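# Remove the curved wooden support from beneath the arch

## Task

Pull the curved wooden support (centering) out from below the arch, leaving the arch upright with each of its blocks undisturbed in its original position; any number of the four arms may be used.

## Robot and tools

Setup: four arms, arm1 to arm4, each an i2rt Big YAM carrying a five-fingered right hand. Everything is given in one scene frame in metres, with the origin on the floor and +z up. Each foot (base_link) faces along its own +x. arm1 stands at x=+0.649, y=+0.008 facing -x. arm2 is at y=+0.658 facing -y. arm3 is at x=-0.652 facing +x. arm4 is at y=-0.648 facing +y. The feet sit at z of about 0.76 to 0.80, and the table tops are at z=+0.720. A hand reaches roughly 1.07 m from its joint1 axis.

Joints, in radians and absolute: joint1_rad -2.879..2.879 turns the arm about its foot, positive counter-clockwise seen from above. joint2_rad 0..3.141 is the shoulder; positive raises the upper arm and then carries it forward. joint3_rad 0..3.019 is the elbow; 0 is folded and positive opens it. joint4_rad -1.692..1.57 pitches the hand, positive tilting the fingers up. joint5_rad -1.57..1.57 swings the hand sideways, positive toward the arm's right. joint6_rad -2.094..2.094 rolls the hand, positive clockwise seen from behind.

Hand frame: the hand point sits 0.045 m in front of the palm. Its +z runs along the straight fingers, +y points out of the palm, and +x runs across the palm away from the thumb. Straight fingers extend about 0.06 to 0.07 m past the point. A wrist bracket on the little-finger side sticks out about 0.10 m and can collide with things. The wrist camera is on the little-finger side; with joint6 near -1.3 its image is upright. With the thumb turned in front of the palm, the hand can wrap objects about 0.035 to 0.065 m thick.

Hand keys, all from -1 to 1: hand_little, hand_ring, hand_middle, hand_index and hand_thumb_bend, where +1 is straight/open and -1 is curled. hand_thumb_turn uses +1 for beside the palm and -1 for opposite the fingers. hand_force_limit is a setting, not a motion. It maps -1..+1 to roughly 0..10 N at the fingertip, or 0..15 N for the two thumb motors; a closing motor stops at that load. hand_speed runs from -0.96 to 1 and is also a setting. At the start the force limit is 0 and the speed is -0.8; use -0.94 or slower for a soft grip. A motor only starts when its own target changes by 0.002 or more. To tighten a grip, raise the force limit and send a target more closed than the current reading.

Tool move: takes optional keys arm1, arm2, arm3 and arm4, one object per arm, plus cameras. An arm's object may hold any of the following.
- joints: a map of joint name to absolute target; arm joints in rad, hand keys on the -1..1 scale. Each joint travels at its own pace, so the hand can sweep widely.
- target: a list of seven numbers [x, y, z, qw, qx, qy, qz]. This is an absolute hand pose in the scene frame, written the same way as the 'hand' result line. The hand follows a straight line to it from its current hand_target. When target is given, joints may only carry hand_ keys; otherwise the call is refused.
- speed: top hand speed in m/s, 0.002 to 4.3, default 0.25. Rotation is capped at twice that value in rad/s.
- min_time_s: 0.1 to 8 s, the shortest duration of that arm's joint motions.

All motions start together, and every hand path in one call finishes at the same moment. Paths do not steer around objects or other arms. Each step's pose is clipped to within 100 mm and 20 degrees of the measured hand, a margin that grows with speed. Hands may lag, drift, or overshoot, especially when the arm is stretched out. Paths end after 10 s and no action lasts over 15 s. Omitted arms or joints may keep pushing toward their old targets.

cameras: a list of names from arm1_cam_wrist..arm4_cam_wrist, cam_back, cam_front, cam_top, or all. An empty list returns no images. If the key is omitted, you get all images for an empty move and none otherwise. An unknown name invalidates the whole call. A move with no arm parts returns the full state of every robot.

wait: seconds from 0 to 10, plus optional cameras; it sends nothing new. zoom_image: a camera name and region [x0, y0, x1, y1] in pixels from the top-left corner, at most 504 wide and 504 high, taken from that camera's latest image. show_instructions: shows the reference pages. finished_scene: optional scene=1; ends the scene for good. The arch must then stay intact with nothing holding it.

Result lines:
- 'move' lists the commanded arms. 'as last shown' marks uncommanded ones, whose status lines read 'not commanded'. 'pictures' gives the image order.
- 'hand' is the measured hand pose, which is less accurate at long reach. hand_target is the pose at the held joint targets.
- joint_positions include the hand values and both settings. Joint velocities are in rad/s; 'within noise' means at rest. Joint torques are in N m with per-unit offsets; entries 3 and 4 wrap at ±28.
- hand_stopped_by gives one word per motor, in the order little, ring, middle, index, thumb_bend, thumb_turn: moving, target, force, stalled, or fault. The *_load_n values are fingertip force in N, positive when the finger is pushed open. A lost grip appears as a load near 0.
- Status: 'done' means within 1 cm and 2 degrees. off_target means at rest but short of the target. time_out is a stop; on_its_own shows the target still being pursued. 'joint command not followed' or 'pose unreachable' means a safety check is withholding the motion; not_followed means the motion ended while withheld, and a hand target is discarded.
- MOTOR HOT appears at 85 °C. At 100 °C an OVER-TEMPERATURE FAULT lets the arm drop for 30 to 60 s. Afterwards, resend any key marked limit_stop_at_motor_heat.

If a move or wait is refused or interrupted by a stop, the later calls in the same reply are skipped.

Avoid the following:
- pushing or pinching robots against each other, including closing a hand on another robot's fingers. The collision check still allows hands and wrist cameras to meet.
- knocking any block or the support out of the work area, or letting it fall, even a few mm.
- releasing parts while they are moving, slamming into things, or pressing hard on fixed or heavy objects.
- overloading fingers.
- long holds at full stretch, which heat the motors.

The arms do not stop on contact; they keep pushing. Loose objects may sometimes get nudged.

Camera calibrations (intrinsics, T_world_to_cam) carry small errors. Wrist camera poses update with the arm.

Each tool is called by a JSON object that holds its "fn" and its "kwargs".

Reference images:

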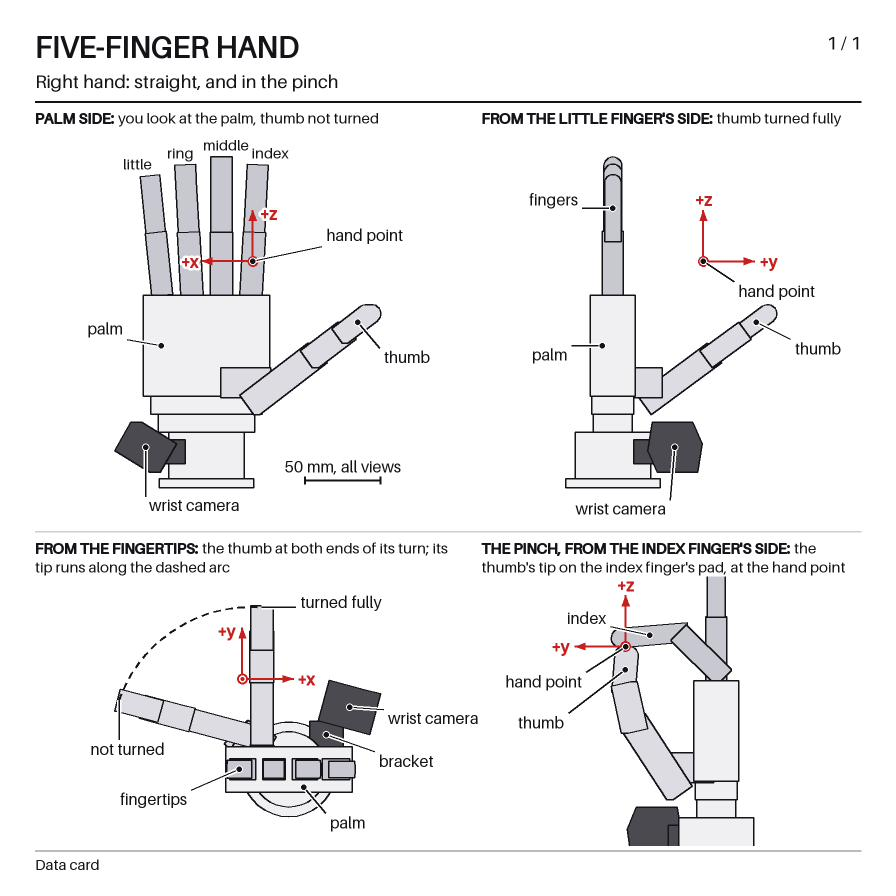

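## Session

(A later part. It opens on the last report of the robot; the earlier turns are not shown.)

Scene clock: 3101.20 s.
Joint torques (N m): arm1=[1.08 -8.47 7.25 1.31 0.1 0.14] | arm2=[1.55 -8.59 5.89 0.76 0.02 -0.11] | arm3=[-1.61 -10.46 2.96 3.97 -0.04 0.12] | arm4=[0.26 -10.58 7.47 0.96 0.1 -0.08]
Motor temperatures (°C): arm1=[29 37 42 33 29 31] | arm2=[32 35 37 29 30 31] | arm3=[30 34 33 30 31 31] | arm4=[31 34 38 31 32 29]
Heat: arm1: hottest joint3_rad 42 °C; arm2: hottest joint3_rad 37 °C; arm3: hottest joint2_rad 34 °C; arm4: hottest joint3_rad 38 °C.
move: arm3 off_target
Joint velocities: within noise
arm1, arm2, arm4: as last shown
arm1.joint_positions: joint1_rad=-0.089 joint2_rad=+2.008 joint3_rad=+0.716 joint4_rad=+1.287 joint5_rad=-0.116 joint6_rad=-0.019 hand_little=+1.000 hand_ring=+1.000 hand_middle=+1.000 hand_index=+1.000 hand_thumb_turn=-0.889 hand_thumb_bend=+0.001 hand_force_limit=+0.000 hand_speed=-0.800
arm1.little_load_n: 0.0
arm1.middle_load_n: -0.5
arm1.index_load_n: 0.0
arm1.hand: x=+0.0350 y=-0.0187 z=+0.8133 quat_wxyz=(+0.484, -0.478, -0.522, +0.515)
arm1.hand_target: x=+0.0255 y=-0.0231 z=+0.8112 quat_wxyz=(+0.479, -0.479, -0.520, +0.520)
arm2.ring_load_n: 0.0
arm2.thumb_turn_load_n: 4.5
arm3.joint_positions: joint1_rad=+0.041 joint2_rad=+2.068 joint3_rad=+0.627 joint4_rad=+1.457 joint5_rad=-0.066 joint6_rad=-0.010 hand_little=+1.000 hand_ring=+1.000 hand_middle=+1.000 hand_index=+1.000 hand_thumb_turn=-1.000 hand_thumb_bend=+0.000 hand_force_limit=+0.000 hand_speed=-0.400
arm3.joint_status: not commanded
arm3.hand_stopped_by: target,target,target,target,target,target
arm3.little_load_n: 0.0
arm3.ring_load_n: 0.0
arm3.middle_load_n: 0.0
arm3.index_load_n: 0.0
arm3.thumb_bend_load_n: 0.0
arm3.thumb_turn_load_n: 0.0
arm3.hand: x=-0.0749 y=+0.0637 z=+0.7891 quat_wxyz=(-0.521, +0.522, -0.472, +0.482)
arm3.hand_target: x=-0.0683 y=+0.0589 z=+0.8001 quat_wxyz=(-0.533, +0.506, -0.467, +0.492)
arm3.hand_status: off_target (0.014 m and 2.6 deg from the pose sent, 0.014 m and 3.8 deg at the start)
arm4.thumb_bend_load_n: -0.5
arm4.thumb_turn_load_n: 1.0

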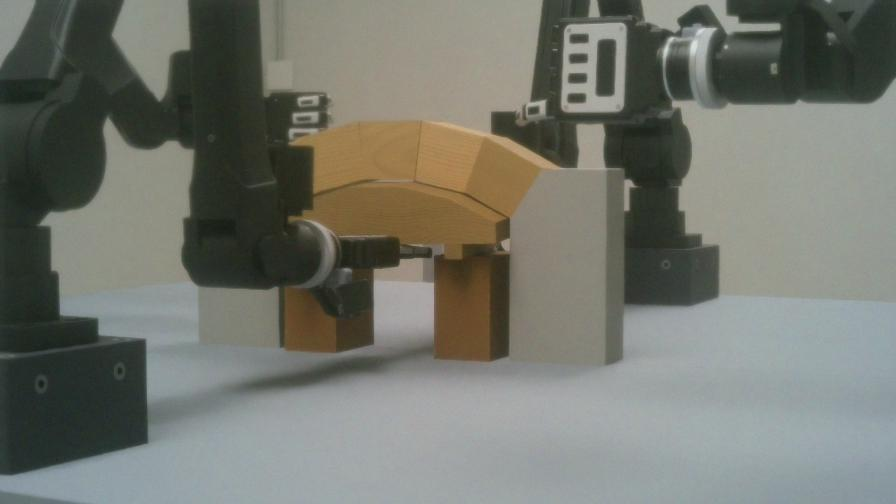

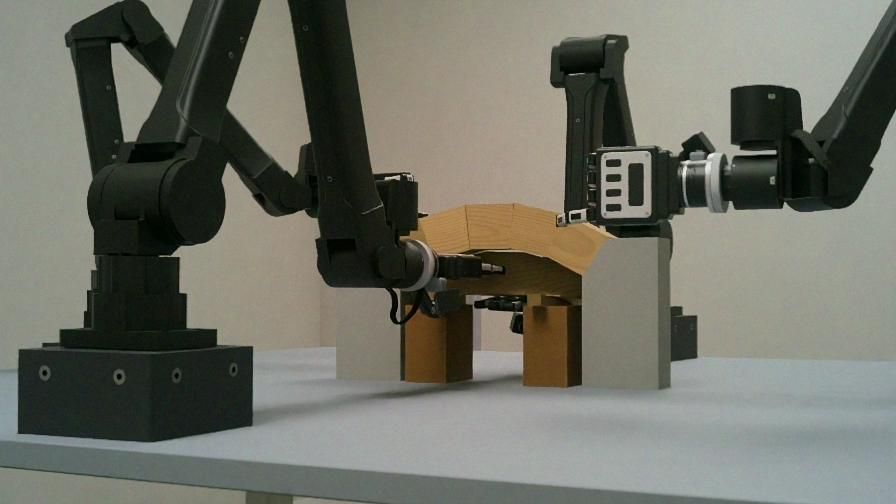

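{"fn": "move", "kwargs": {"arm3": {"target": [-0.068, 0.0585, 0.806, 0.5333, -0.5061, 0.4666, -0.4917], "speed": 0.03}, "cameras": ["cam_back", "cam_front"]}}

{"fn": "zoom_image", "kwargs": {"camera": "cam_back", "region": [340, 170, 520, 280]}}

{"fn": "zoom_image", "kwargs": {"camera": "cam_front", "region": [440, 250, 600, 350]}}

Scene clock: 3108.27 s.
Joint torques (N m): arm1=[0.97 -8.76 7.23 1.42 0.07 0.16] | arm2=[1.49 -8.64 5.89 0.72 0.02 -0.12] | arm3=[-1.73 -12.04 2.67 3.34 -0.05 0.13] | arm4=[0.56 -10.99 7.38 0.95 0.08 -0.1]
Motor temperatures (°C): arm1=[29 38 42 33 29 31] | arm2=[32 35 37 29 30 31] | arm3=[30 34 33 31 31 31] | arm4=[31 34 38 31 32 29]
Heat: arm1: hottest joint3_rad 42 °C; arm2: hottest joint3_rad 37 °C; arm3: hottest joint2_rad 34 °C; arm4: hottest joint3_rad 38 °C.
move: arm3 off_target
Joint velocities: within noise
arm1, arm2, arm4: as last shown
arm1.index_load_n: -0.5
arm3.joint_positions: joint1_rad=+0.041 joint2_rad=+2.068 joint3_rad=+0.627 joint4_rad=+1.457 joint5_rad=-0.067 joint6_rad=-0.010 hand_little=+1.000 hand_ring=+1.000 hand_middle=+1.000 hand_index=+1.000 hand_thumb_turn=-1.000 hand_thumb_bend=+0.000 hand_force_limit=+0.000 hand_speed=-0.400
arm3.joint_status: not commanded
arm3.hand_stopped_by: target,target,target,target,target,target
arm3.little_load_n: 0.0
arm3.ring_load_n: 0.0
arm3.middle_load_n: 0.0
arm3.index_load_n: 0.0
arm3.thumb_bend_load_n: 0.0
arm3.thumb_turn_load_n: 0.0
arm3.hand: x=-0.0749 y=+0.0638 z=+0.7891 quat_wxyz=(-0.521, +0.523, -0.472, +0.482)
arm3.hand_target: x=-0.0682 y=+0.0586 z=+0.8059 quat_wxyz=(-0.533, +0.506, -0.466, +0.492)
arm3.hand_status: off_target (0.019 m and 2.6 deg from the pose sent, 0.019 m and 2.6 deg at the start)

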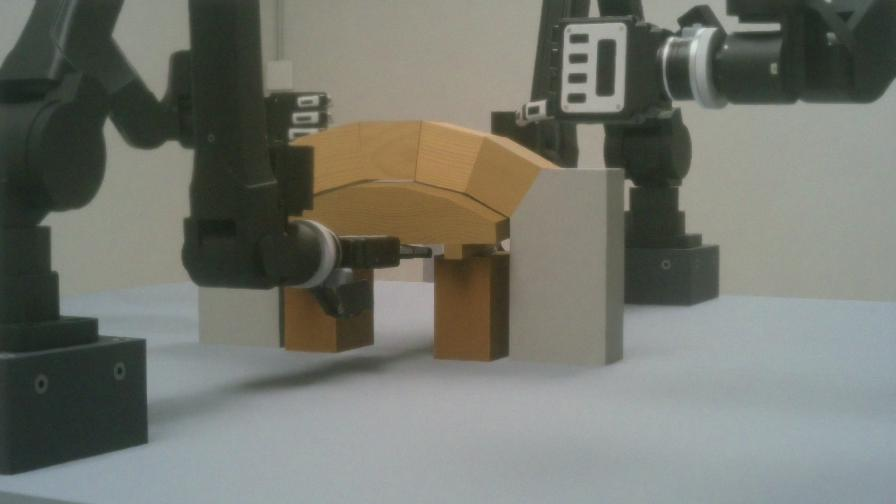

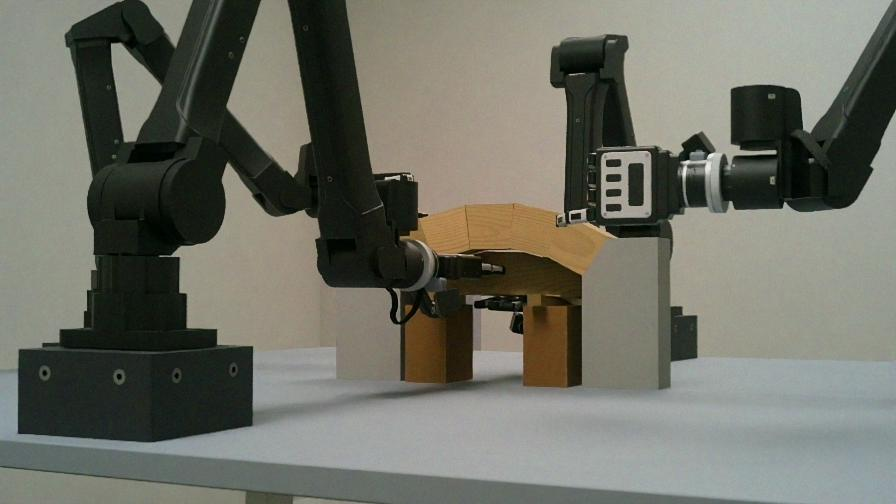

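Scaled by 2.800 from the camera's image (finer frame: 1280x720).

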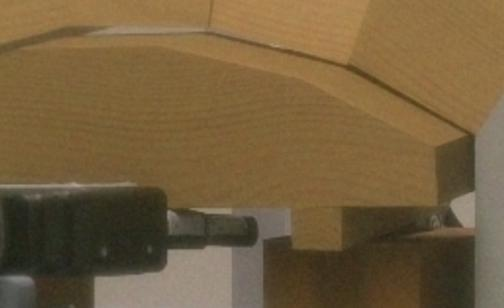

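Scaled by 3.150 from the camera's image (finer frame: 1280x720).

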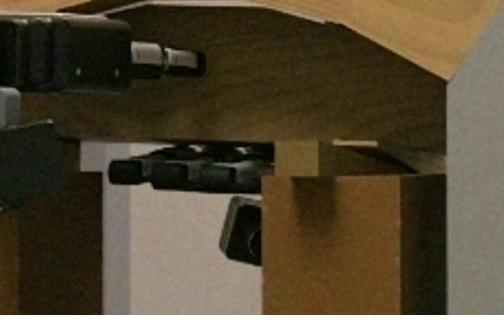

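{"fn": "move", "kwargs": {"arm3": {"target": [-0.068, 0.0585, 0.810, 0.5333, -0.5061, 0.4666, -0.4917], "speed": 0.03}, "cameras": ["cam_back", "cam_front"]}}

{"fn": "zoom_image", "kwargs": {"camera": "cam_back", "region": [340, 170, 520, 280]}}

{"fn": "zoom_image", "kwargs": {"camera": "cam_front", "region": [440, 250, 600, 350]}}

Scene clock: 3114.63 s.
Joint torques (N m): arm1=[1.14 -8.88 7.19 1.26 0.11 0.16] | arm2=[1.61 -8.64 5.85 0.75 0.02 -0.12] | arm3=[-1.08 -12.75 2.47 2.67 0.02 0.13] | arm4=[0.67 -10.81 7.42 0.95 0.09 -0.1]
Motor temperatures (°C): arm1=[29 38 42 33 29 31] | arm2=[32 35 37 29 30 31] | arm3=[30 34 33 31 31 31] | arm4=[31 34 38 31 32 29]
Heat: arm1: hottest joint3_rad 42 °C; arm2: hottest joint3_rad 37 °C; arm3: hottest joint2_rad 34 °C; arm4: hottest joint3_rad 38 °C.
move: arm3 off_target
Joint velocities: within noise
arm1.joint_positions: joint1_rad=-0.089 joint2_rad=+2.008 joint3_rad=+0.716 joint4_rad=+1.287 joint5_rad=-0.116 joint6_rad=-0.019 hand_little=+1.000 hand_ring=+1.000 hand_middle=+1.000 hand_index=+1.000 hand_thumb_turn=-0.889 hand_thumb_bend=+0.001 hand_force_limit=+0.000 hand_speed=-0.800
arm1.joint_status: not commanded
arm1.hand_stopped_by: target,target,target,target,target,force
arm1.little_load_n: 0.0
arm1.ring_load_n: 0.0
arm1.middle_load_n: 0.0
arm1.index_load_n: 0.0
arm1.thumb_bend_load_n: -0.5
arm1.thumb_turn_load_n: 0.0
arm1.hand: x=+0.0351 y=-0.0187 z=+0.8128 quat_wxyz=(+0.484, -0.478, -0.522, +0.515)
arm1.hand_target: x=+0.0255 y=-0.0231 z=+0.8113 quat_wxyz=(+0.479, -0.479, -0.520, +0.520)
arm1.hand_status: not commanded
arm2, arm4: as last shown
arm2.ring_load_n: 0.5
arm2.thumb_turn_load_n: 4.0
arm3.joint_positions: joint1_rad=+0.040 joint2_rad=+2.066 joint3_rad=+0.627 joint4_rad=+1.457 joint5_rad=-0.068 joint6_rad=-0.010 hand_little=+1.000 hand_ring=+1.000 hand_middle=+1.000 hand_index=+1.000 hand_thumb_turn=-1.000 hand_thumb_bend=+0.000 hand_force_limit=+0.000 hand_speed=-0.400
arm3.joint_status: not commanded
arm3.hand_stopped_by: target,target,target,target,target,target
arm3.little_load_n: 0.0
arm3.ring_load_n: 0.0
arm3.middle_load_n: 0.0
arm3.index_load_n: -0.5
arm3.thumb_bend_load_n: 0.0
arm3.thumb_turn_load_n: 0.0
arm3.hand: x=-0.0747 y=+0.0637 z=+0.7900 quat_wxyz=(-0.522, +0.522, -0.471, +0.482)
arm3.hand_target: x=-0.0682 y=+0.0585 z=+0.8097 quat_wxyz=(-0.533, +0.506, -0.466, +0.492)
arm3.hand_status: off_target (0.022 m and 2.6 deg from the pose sent, 0.023 m and 2.6 deg at the start)
arm4.ring_load_n: 0.5
arm4.middle_load_n: 1.0
arm4.thumb_bend_load_n: 0.0
arm4.thumb_turn_load_n: 0.5

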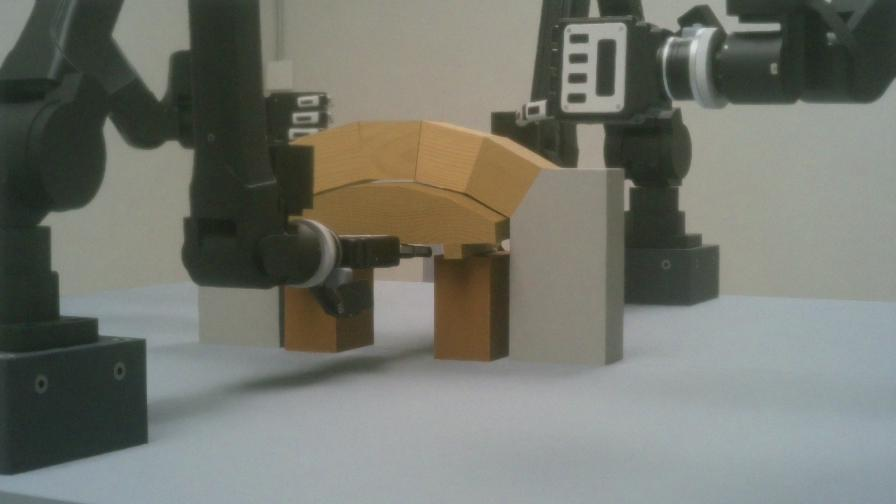

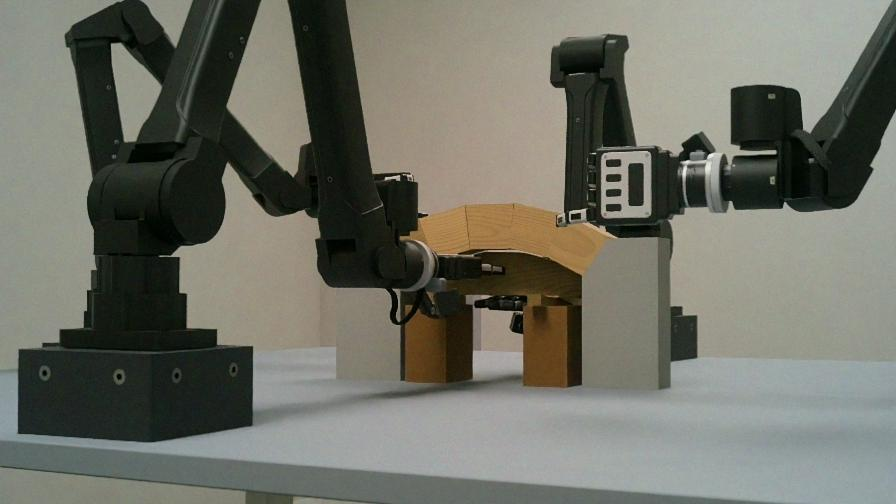

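Scaled by 2.800 from the camera's image (finer frame: 1280x720).

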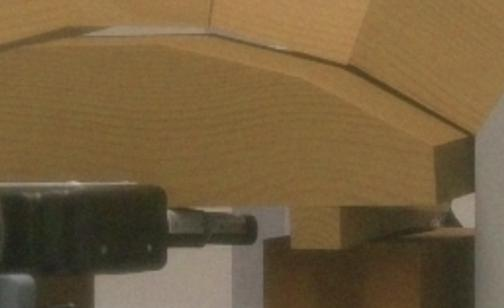

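Scaled by 3.150 from the camera's image (finer frame: 1280x720).

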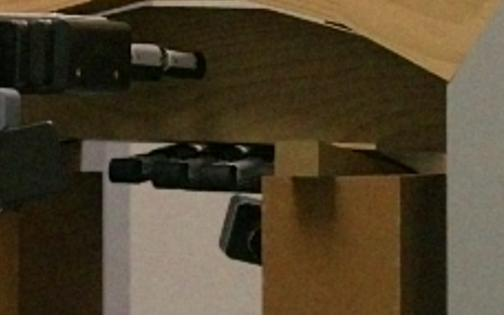

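{"fn": "move", "kwargs": {"arm3": {"target": [-0.068, 0.0585, 0.814, 0.5333, -0.5061, 0.4666, -0.4917], "speed": 0.03}, "cameras": ["cam_back", "cam_front"]}}

{"fn": "zoom_image", "kwargs": {"camera": "cam_back", "region": [340, 170, 520, 280]}}

{"fn": "zoom_image", "kwargs": {"camera": "cam_front", "region": [440, 230, 600, 330]}}

Scene clock: 3122.33 s.
Joint torques (N m): arm1=[0.85 -9.11 6.99 1.42 0.11 0.21] | arm2=[1.61 -8.53 5.87 0.75 0.02 -0.12] | arm3=[-1.67 -13.1 2.3 2.24 0.06 0.11] | arm4=[0.56 -10.93 7.35 0.98 0.13 -0.11]
Motor temperatures (°C): arm1=[29 38 42 33 29 31] | arm2=[32 35 37 29 30 31] | arm3=[30 35 32 31 31 31] | arm4=[31 34 38 31 32 29]
Heat: arm1: hottest joint3_rad 42 °C; arm2: hottest joint3_rad 37 °C; arm3: hottest joint2_rad 35 °C; arm4: hottest joint3_rad 38 °C.
move: arm3 off_target
Joint velocities: within noise
arm1, arm2, arm4: as last shown
arm1.joint_positions: joint1_rad=-0.089 joint2_rad=+2.010 joint3_rad=+0.716 joint4_rad=+1.287 joint5_rad=-0.116 joint6_rad=-0.019 hand_little=+1.000 hand_ring=+1.000 hand_middle=+1.000 hand_index=+1.000 hand_thumb_turn=-0.889 hand_thumb_bend=+0.001 hand_force_limit=+0.000 hand_speed=-0.800
arm1.middle_load_n: -0.5
arm1.index_load_n: -0.5
arm1.thumb_bend_load_n: 0.0
arm1.hand: x=+0.0353 y=-0.0187 z=+0.8117 quat_wxyz=(+0.483, -0.478, -0.522, +0.515)
arm1.hand_target: x=+0.0255 y=-0.0231 z=+0.8112 quat_wxyz=(+0.479, -0.479, -0.520, +0.520)
arm2.ring_load_n: 0.0
arm3.joint_positions: joint1_rad=+0.040 joint2_rad=+2.061 joint3_rad=+0.627 joint4_rad=+1.457 joint5_rad=-0.068 joint6_rad=-0.008 hand_little=+1.000 hand_ring=+1.000 hand_middle=+1.000 hand_index=+1.000 hand_thumb_turn=-1.000 hand_thumb_bend=+0.000 hand_force_limit=+0.000 hand_speed=-0.400
arm3.joint_status: not commanded
arm3.hand_stopped_by: target,target,target,target,target,target
arm3.little_load_n: 0.0
arm3.ring_load_n: 0.0
arm3.middle_load_n: 0.0
arm3.index_load_n: 0.0
arm3.thumb_bend_load_n: 0.5
arm3.thumb_turn_load_n: 0.0
arm3.hand: x=-0.0741 y=+0.0639 z=+0.7928 quat_wxyz=(-0.524, +0.521, -0.470, +0.483)
arm3.hand_target: x=-0.0682 y=+0.0585 z=+0.8137 quat_wxyz=(-0.533, +0.506, -0.466, +0.492)
arm3.hand_status: off_target (0.023 m and 2.3 deg from the pose sent, 0.025 m and 2.6 deg at the start)
arm4.ring_load_n: 0.0
arm4.middle_load_n: 0.5
arm4.index_load_n: 0.5
arm4.thumb_bend_load_n: -0.5

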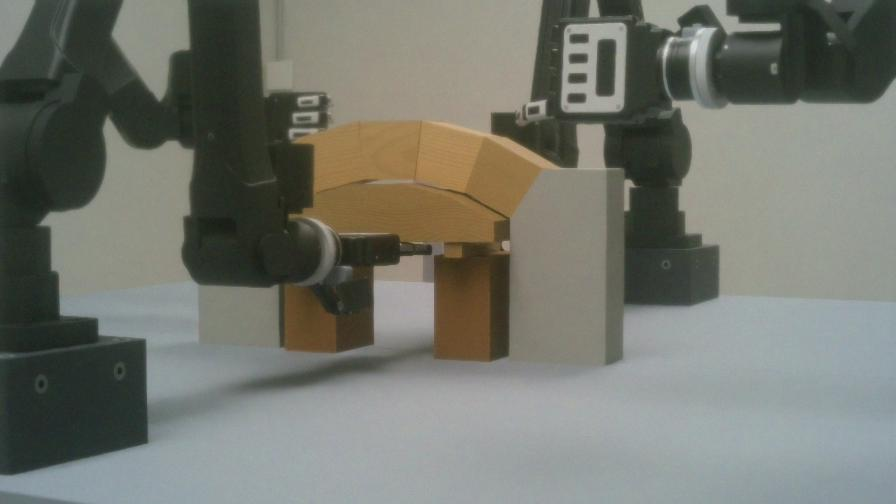

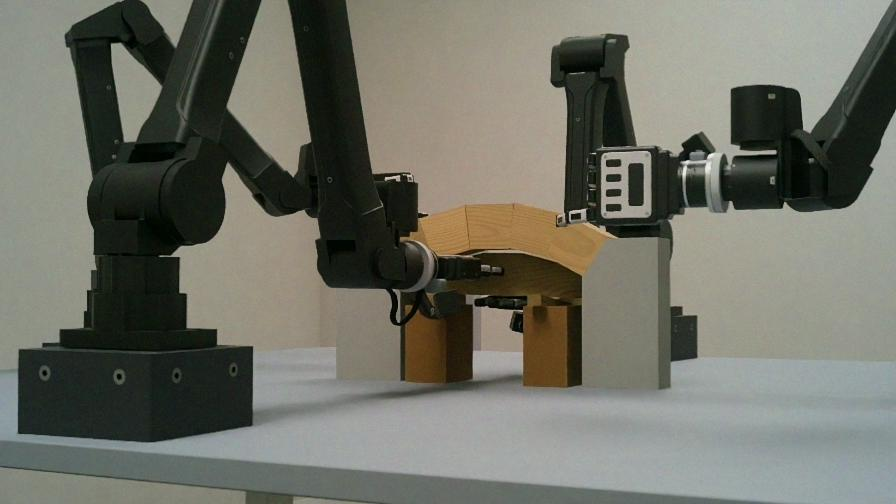

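Scaled by 2.800 from the camera's image (finer frame: 1280x720).

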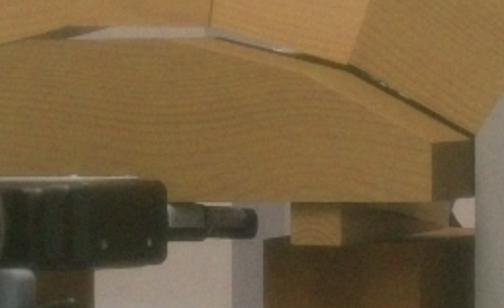

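Scaled by 3.150 from the camera's image (finer frame: 1280x720).

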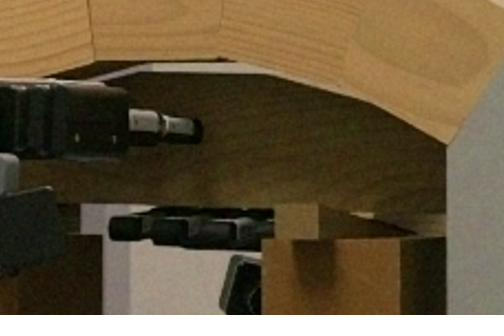

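{"fn": "move", "kwargs": {"cameras": ["cam_top", "arm2_cam_wrist", "arm4_cam_wrist"]}}

{"fn": "zoom_image", "kwargs": {"camera": "cam_top", "region": [280, 230, 560, 420]}}

{"fn": "zoom_image", "kwargs": {"camera": "arm4_cam_wrist", "region": [500, 100, 720, 320]}}

{"fn": "zoom_image", "kwargs": {"camera": "arm2_cam_wrist", "region": [520, 120, 780, 340]}}

Scene clock: 3132.50 s.
Joint torques (N m): arm1=[1.26 -9 7.24 1.46 0.11 0.18] | arm2=[1.49 -8.64 5.87 0.72 0.02 -0.11] | arm3=[-1.44 -13.51 2.33 2.33 0.02 0.12] | arm4=[0.5 -10.99 7.47 0.96 0.09 -0.09]
Motor temperatures (°C): arm1=[29 37 42 33 29 31] | arm2=[32 35 37 29 30 31] | arm3=[30 35 32 31 31 31] | arm4=[31 34 38 31 32 29]
Heat: arm1: hottest joint3_rad 42 °C; arm2: hottest joint3_rad 37 °C; arm3: hottest joint2_rad 35 °C; arm4: hottest joint3_rad 38 °C.
Joint velocities: within noise
arm1.joint_positions: joint1_rad=-0.089 joint2_rad=+2.010 joint3_rad=+0.716 joint4_rad=+1.287 joint5_rad=-0.116 joint6_rad=-0.019 hand_little=+1.000 hand_ring=+1.000 hand_middle=+1.000 hand_index=+1.000 hand_thumb_turn=-0.889 hand_thumb_bend=+0.001 hand_force_limit=+0.000 hand_speed=-0.800
arm1.joint_status: not commanded
arm1.hand_stopped_by: target,target,target,target,target,force
arm1.little_load_n: 0.0
arm1.ring_load_n: 0.0
arm1.middle_load_n: -0.5
arm1.index_load_n: 0.0
arm1.thumb_bend_load_n: 0.0
arm1.thumb_turn_load_n: 0.0
arm1.hand: x=+0.0353 y=-0.0187 z=+0.8117 quat_wxyz=(+0.483, -0.478, -0.522, +0.515) (m; scene frame)
arm1.hand_target: x=+0.0255 y=-0.0231 z=+0.8112 quat_wxyz=(+0.479, -0.479, -0.520, +0.520) (m; scene frame)
arm1.hand_status: not commanded
arm2.joint_positions: joint1_rad=+0.766 joint2_rad=+1.363 joint3_rad=+0.389 joint4_rad=+0.991 joint5_rad=+0.710 joint6_rad=-1.568 hand_little=-1.000 hand_ring=-1.000 hand_middle=-1.000 hand_index=+0.300 hand_thumb_turn=-0.799 hand_thumb_bend=+0.299 hand_force_limit=+0.000 hand_speed=-0.800
arm2.joint_status: not commanded
arm2.hand_stopped_by: target,target,target,target,target,target
arm2.little_load_n: 0.0
arm2.ring_load_n: 0.0
arm2.middle_load_n: 0.5
arm2.index_load_n: 0.0
arm2.thumb_bend_load_n: -2.0
arm2.thumb_turn_load_n: 4.5
arm2.hand: x=+0.1608 y=+0.2476 z=+0.9315 quat_wxyz=(+0.477, +0.512, -0.482, +0.527) (m; scene frame)
arm2.hand_target: x=+0.1600 y=+0.2500 z=+0.9301 quat_wxyz=(+0.479, +0.520, -0.479, +0.520) (m; scene frame)
arm2.hand_status: not commanded
arm3.joint_positions: joint1_rad=+0.040 joint2_rad=+2.061 joint3_rad=+0.627 joint4_rad=+1.457 joint5_rad=-0.068 joint6_rad=-0.008 hand_little=+1.000 hand_ring=+1.000 hand_middle=+1.000 hand_index=+1.000 hand_thumb_turn=-1.000 hand_thumb_bend=+0.000 hand_force_limit=+0.000 hand_speed=-0.400
arm3.joint_status: not commanded
arm3.hand_stopped_by: target,target,target,target,target,target
arm3.little_load_n: 0.0
arm3.ring_load_n: 0.0
arm3.middle_load_n: 0.0
arm3.index_load_n: 0.0
arm3.thumb_bend_load_n: 0.0
arm3.thumb_turn_load_n: 0.0
arm3.hand: x=-0.0741 y=+0.0639 z=+0.7928 quat_wxyz=(-0.524, +0.521, -0.470, +0.483) (m; scene frame)
arm3.hand_target: x=-0.0682 y=+0.0585 z=+0.8137 quat_wxyz=(-0.533, +0.506, -0.466, +0.492) (m; scene frame)
arm3.hand_status: off_target (0.023 m and 2.3 deg from the pose sent, 0.025 m and 2.6 deg at the start)
arm4.joint_positions: joint1_rad=+0.909 joint2_rad=+1.393 joint3_rad=+0.586 joint4_rad=+0.794 joint5_rad=+0.995 joint6_rad=-1.543 hand_little=-1.000 hand_ring=-1.000 hand_middle=-1.000 hand_index=+0.350 hand_thumb_turn=-0.750 hand_thumb_bend=+0.299 hand_force_limit=+0.300 hand_speed=-0.800
arm4.joint_status: not commanded
arm4.hand_stopped_by: target,target,target,target,target,force
arm4.little_load_n: 0.0
arm4.ring_load_n: 0.0
arm4.middle_load_n: 0.5
arm4.index_load_n: 0.0
arm4.thumb_bend_load_n: -0.5
arm4.thumb_turn_load_n: 0.5
arm4.hand: x=-0.2204 y=-0.2449 z=+0.9709 quat_wxyz=(-0.488, +0.517, +0.479, +0.515) (m; scene frame)
arm4.hand_target: x=-0.2201 y=-0.2499 z=+0.9700 quat_wxyz=(-0.485, +0.514, +0.485, +0.514) (m; scene frame)
arm4.hand_status: not commanded
pictures: arm2_cam_wrist, arm4_cam_wrist, cam_top
camera_calibration:
arm2_cam_wrist: T_world_to_cam=[[-0.97849, -0.02912, 0.20424, -0.0306], [-0.18837, 0.52979, -0.82695, 0.66638], [-0.08412, -0.84763, -0.52387, 0.82331]] pos_world=[0.16484, 0.34393, 0.98862]
arm4_cam_wrist: T_world_to_cam=[[0.98031, -0.04303, 0.19273, 0.02227], [0.14089, -0.53143, -0.8353, 0.71089], [0.13837, 0.84601, -0.5149, 0.85409]] pos_world=[-0.24017, -0.34382, 1.02929]

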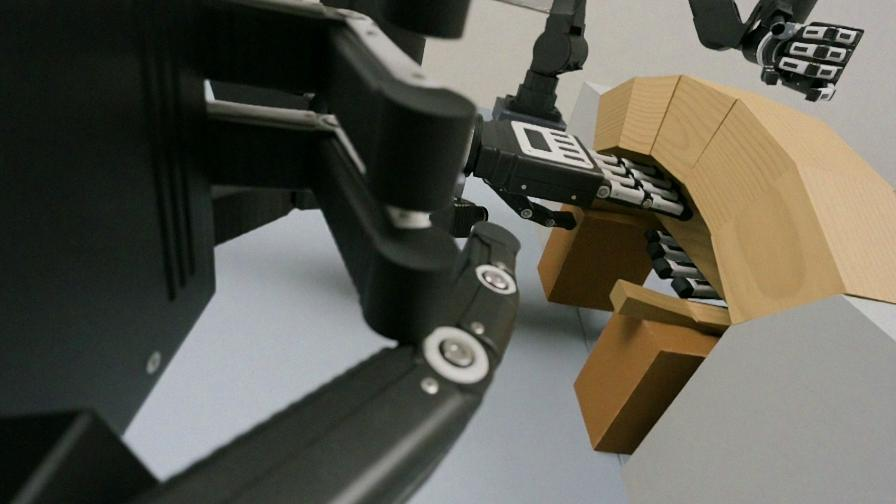

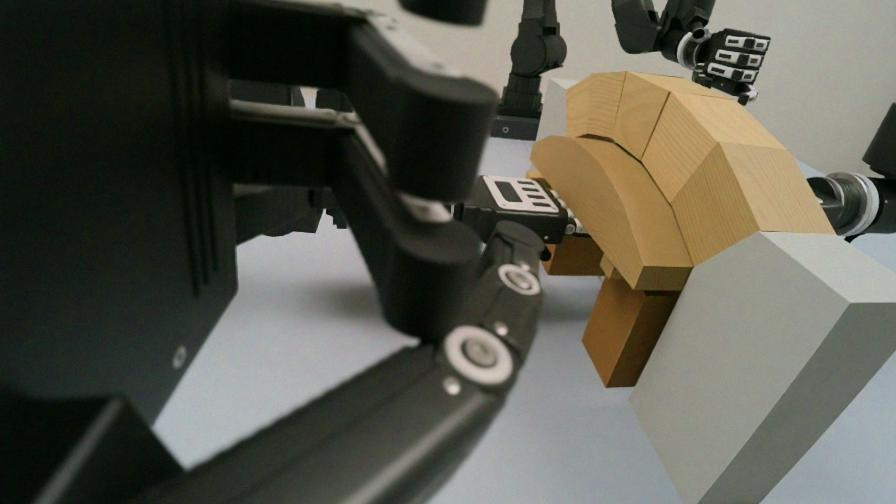

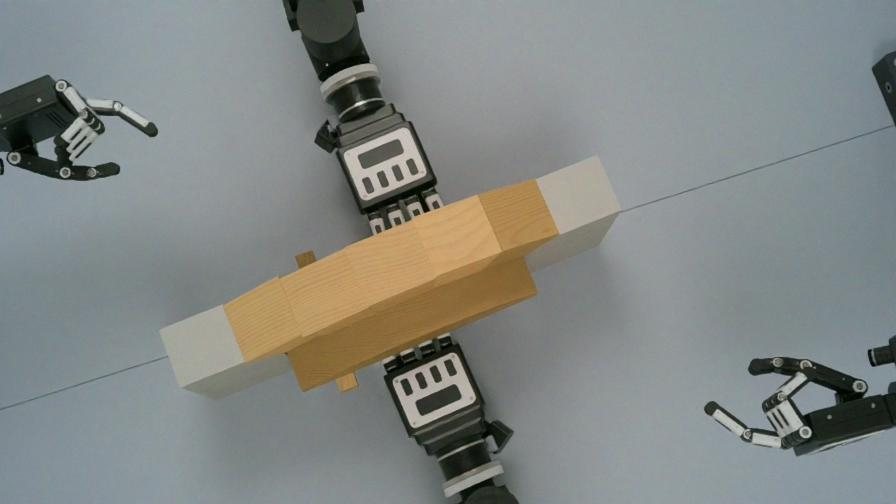

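Scaled by 1.800 from the camera's image (finer frame: 1280x720).

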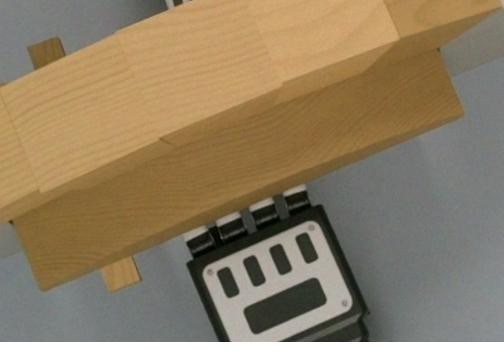

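Scaled by 2.291 from the camera's image (finer frame: 1280x720).

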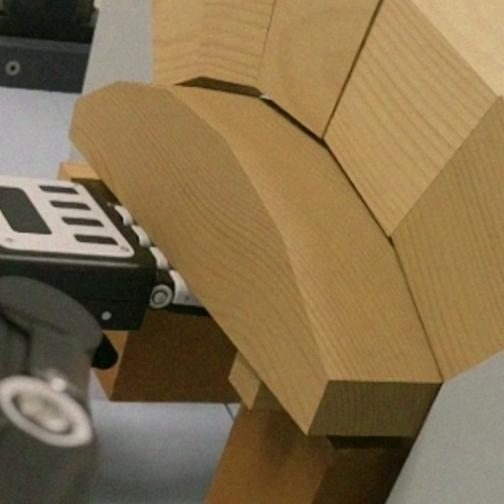

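Scaled by 1.938 from the camera's image (finer frame: 1280x720).

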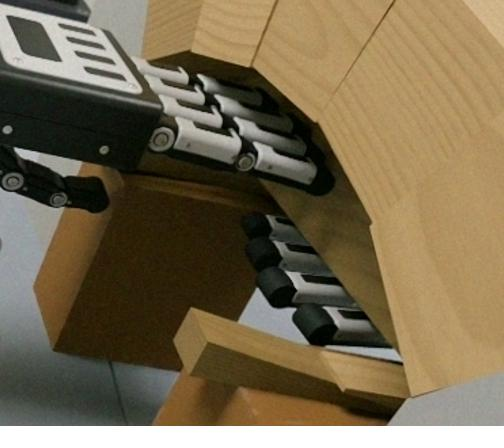

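{"fn": "move", "kwargs": {"arm3": {"target": [-0.082, 0.058, 0.804, 0.5333, -0.5061, 0.4666, -0.4917], "speed": 0.03}, "arm1": {"target": [0.017, -0.020, 0.811, 0.4793, -0.4793, -0.5199, 0.5199], "speed": 0.03}, "cameras": ["cam_back", "cam_front", "cam_top"]}}

{"fn": "zoom_image", "kwargs": {"camera": "cam_back", "region": [340, 170, 520, 280]}}

{"fn": "zoom_image", "kwargs": {"camera": "cam_front", "region": [440, 230, 600, 330]}}

{"fn": "zoom_image", "kwargs": {"camera": "cam_top", "region": [280, 230, 560, 420]}}

Scene clock: 3152.23 s.
Joint torques (N m): arm1=[0.85 -8.59 8.2 1.07 -0.14 0.18] | arm2=[1.55 -8.7 5.87 0.72 0.02 -0.12] | arm3=[-1.32 -11.05 1.83 4.25 -0.02 0.11] | arm4=[0.62 -10.99 7.42 0.98 0.13 -0.09]
Motor temperatures (°C): arm1=[29 37 42 33 29 31] | arm2=[32 35 37 29 30 31] | arm3=[30 36 32 31 31 31] | arm4=[31 34 38 31 32 29]
Heat: arm1: hottest joint3_rad 42 °C; arm2: hottest joint3_rad 37 °C; arm3: hottest joint2_rad 36 °C; arm4: hottest joint3_rad 38 °C.
move: arm1 off_target; arm3 off_target
Joint velocities: within noise
arm1.joint_positions: joint1_rad=-0.089 joint2_rad=+2.013 joint3_rad=+0.730 joint4_rad=+1.280 joint5_rad=-0.117 joint6_rad=-0.019 hand_little=+1.000 hand_ring=+1.000 hand_middle=+1.000 hand_index=+1.000 hand_thumb_turn=-0.889 hand_thumb_bend=+0.001 hand_force_limit=+0.000 hand_speed=-0.800
arm1.joint_status: not commanded
arm1.hand_stopped_by: target,target,target,target,target,force
arm1.little_load_n: 0.0
arm1.ring_load_n: 0.0
arm1.middle_load_n: 0.0
arm1.index_load_n: 0.0
arm1.thumb_bend_load_n: -0.5
arm1.thumb_turn_load_n: 0.0
arm1.hand: x=+0.0300 y=-0.0188 z=+0.8138 quat_wxyz=(+0.484, -0.477, -0.521, +0.516)
arm1.hand_target: x=+0.0177 y=-0.0201 z=+0.8112 quat_wxyz=(+0.479, -0.479, -0.520, +0.520)
arm1.hand_status: off_target (0.013 m and 0.8 deg from the pose sent, 0.018 m and 0.8 deg at the start)
arm2, arm4: as last shown
arm2.middle_load_n: 1.0
arm3.joint_positions: joint1_rad=+0.039 joint2_rad=+2.061 joint3_rad=+0.601 joint4_rad=+1.472 joint5_rad=-0.068 joint6_rad=-0.008 hand_little=+1.000 hand_ring=+1.000 hand_middle=+1.000 hand_index=+1.000 hand_thumb_turn=-1.000 hand_thumb_bend=+0.000 hand_force_limit=+0.000 hand_speed=-0.400
arm3.joint_status: not commanded
arm3.hand_stopped_by: target,target,target,target,target,target
arm3.little_load_n: -0.5
arm3.ring_load_n: 0.0
arm3.middle_load_n: 0.0
arm3.index_load_n: 0.0
arm3.thumb_bend_load_n: 0.5
arm3.thumb_turn_load_n: 0.0
arm3.hand: x=-0.0844 y=+0.0628 z=+0.7889 quat_wxyz=(-0.521, +0.523, -0.474, +0.481)
arm3.hand_target: x=-0.0821 y=+0.0579 z=+0.8038 quat_wxyz=(-0.533, +0.506, -0.467, +0.492)
arm3.hand_status: off_target (0.016 m and 2.8 deg from the pose sent, 0.015 m and 2.3 deg at the start)
arm4.thumb_bend_load_n: 0.0
arm4.thumb_turn_load_n: 1.0

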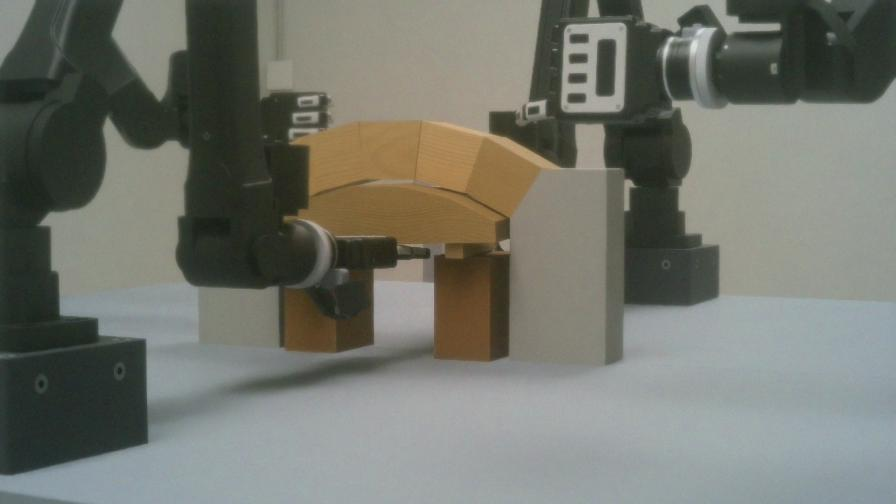

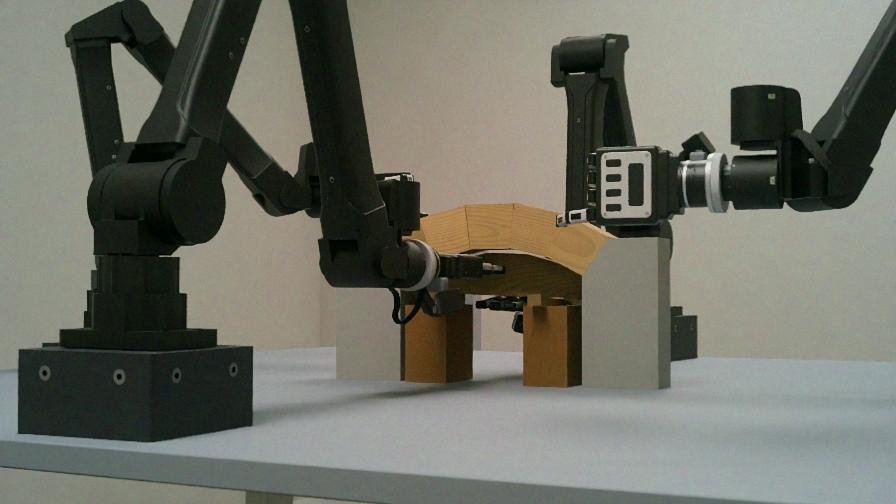

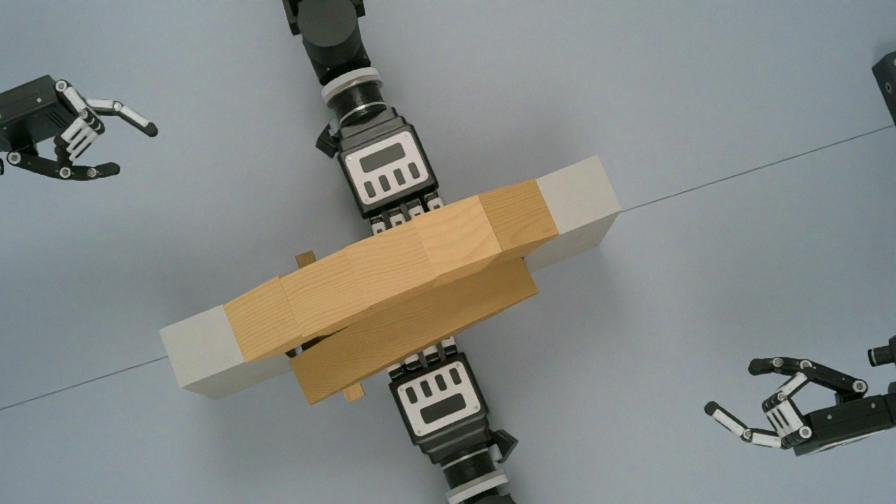

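Scaled by 2.800 from the camera's image (finer frame: 1280x720).

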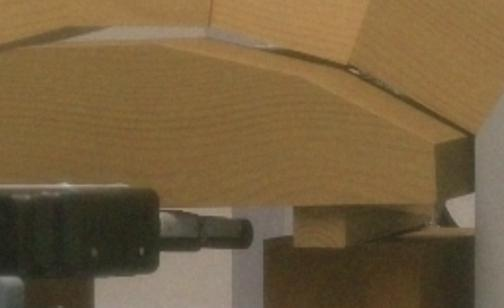

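Scaled by 3.150 from the camera's image (finer frame: 1280x720).

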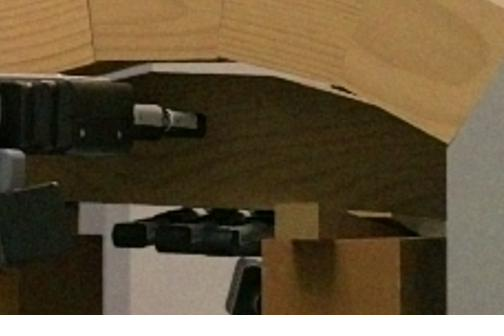

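Scaled by 1.800 from the camera's image (finer frame: 1280x720).

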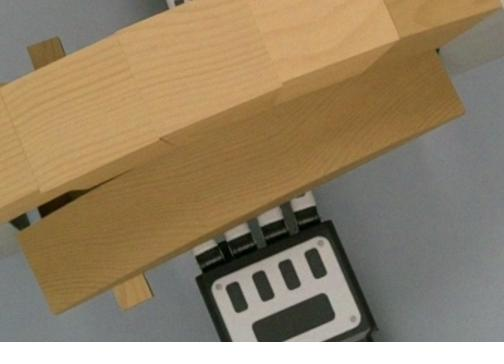

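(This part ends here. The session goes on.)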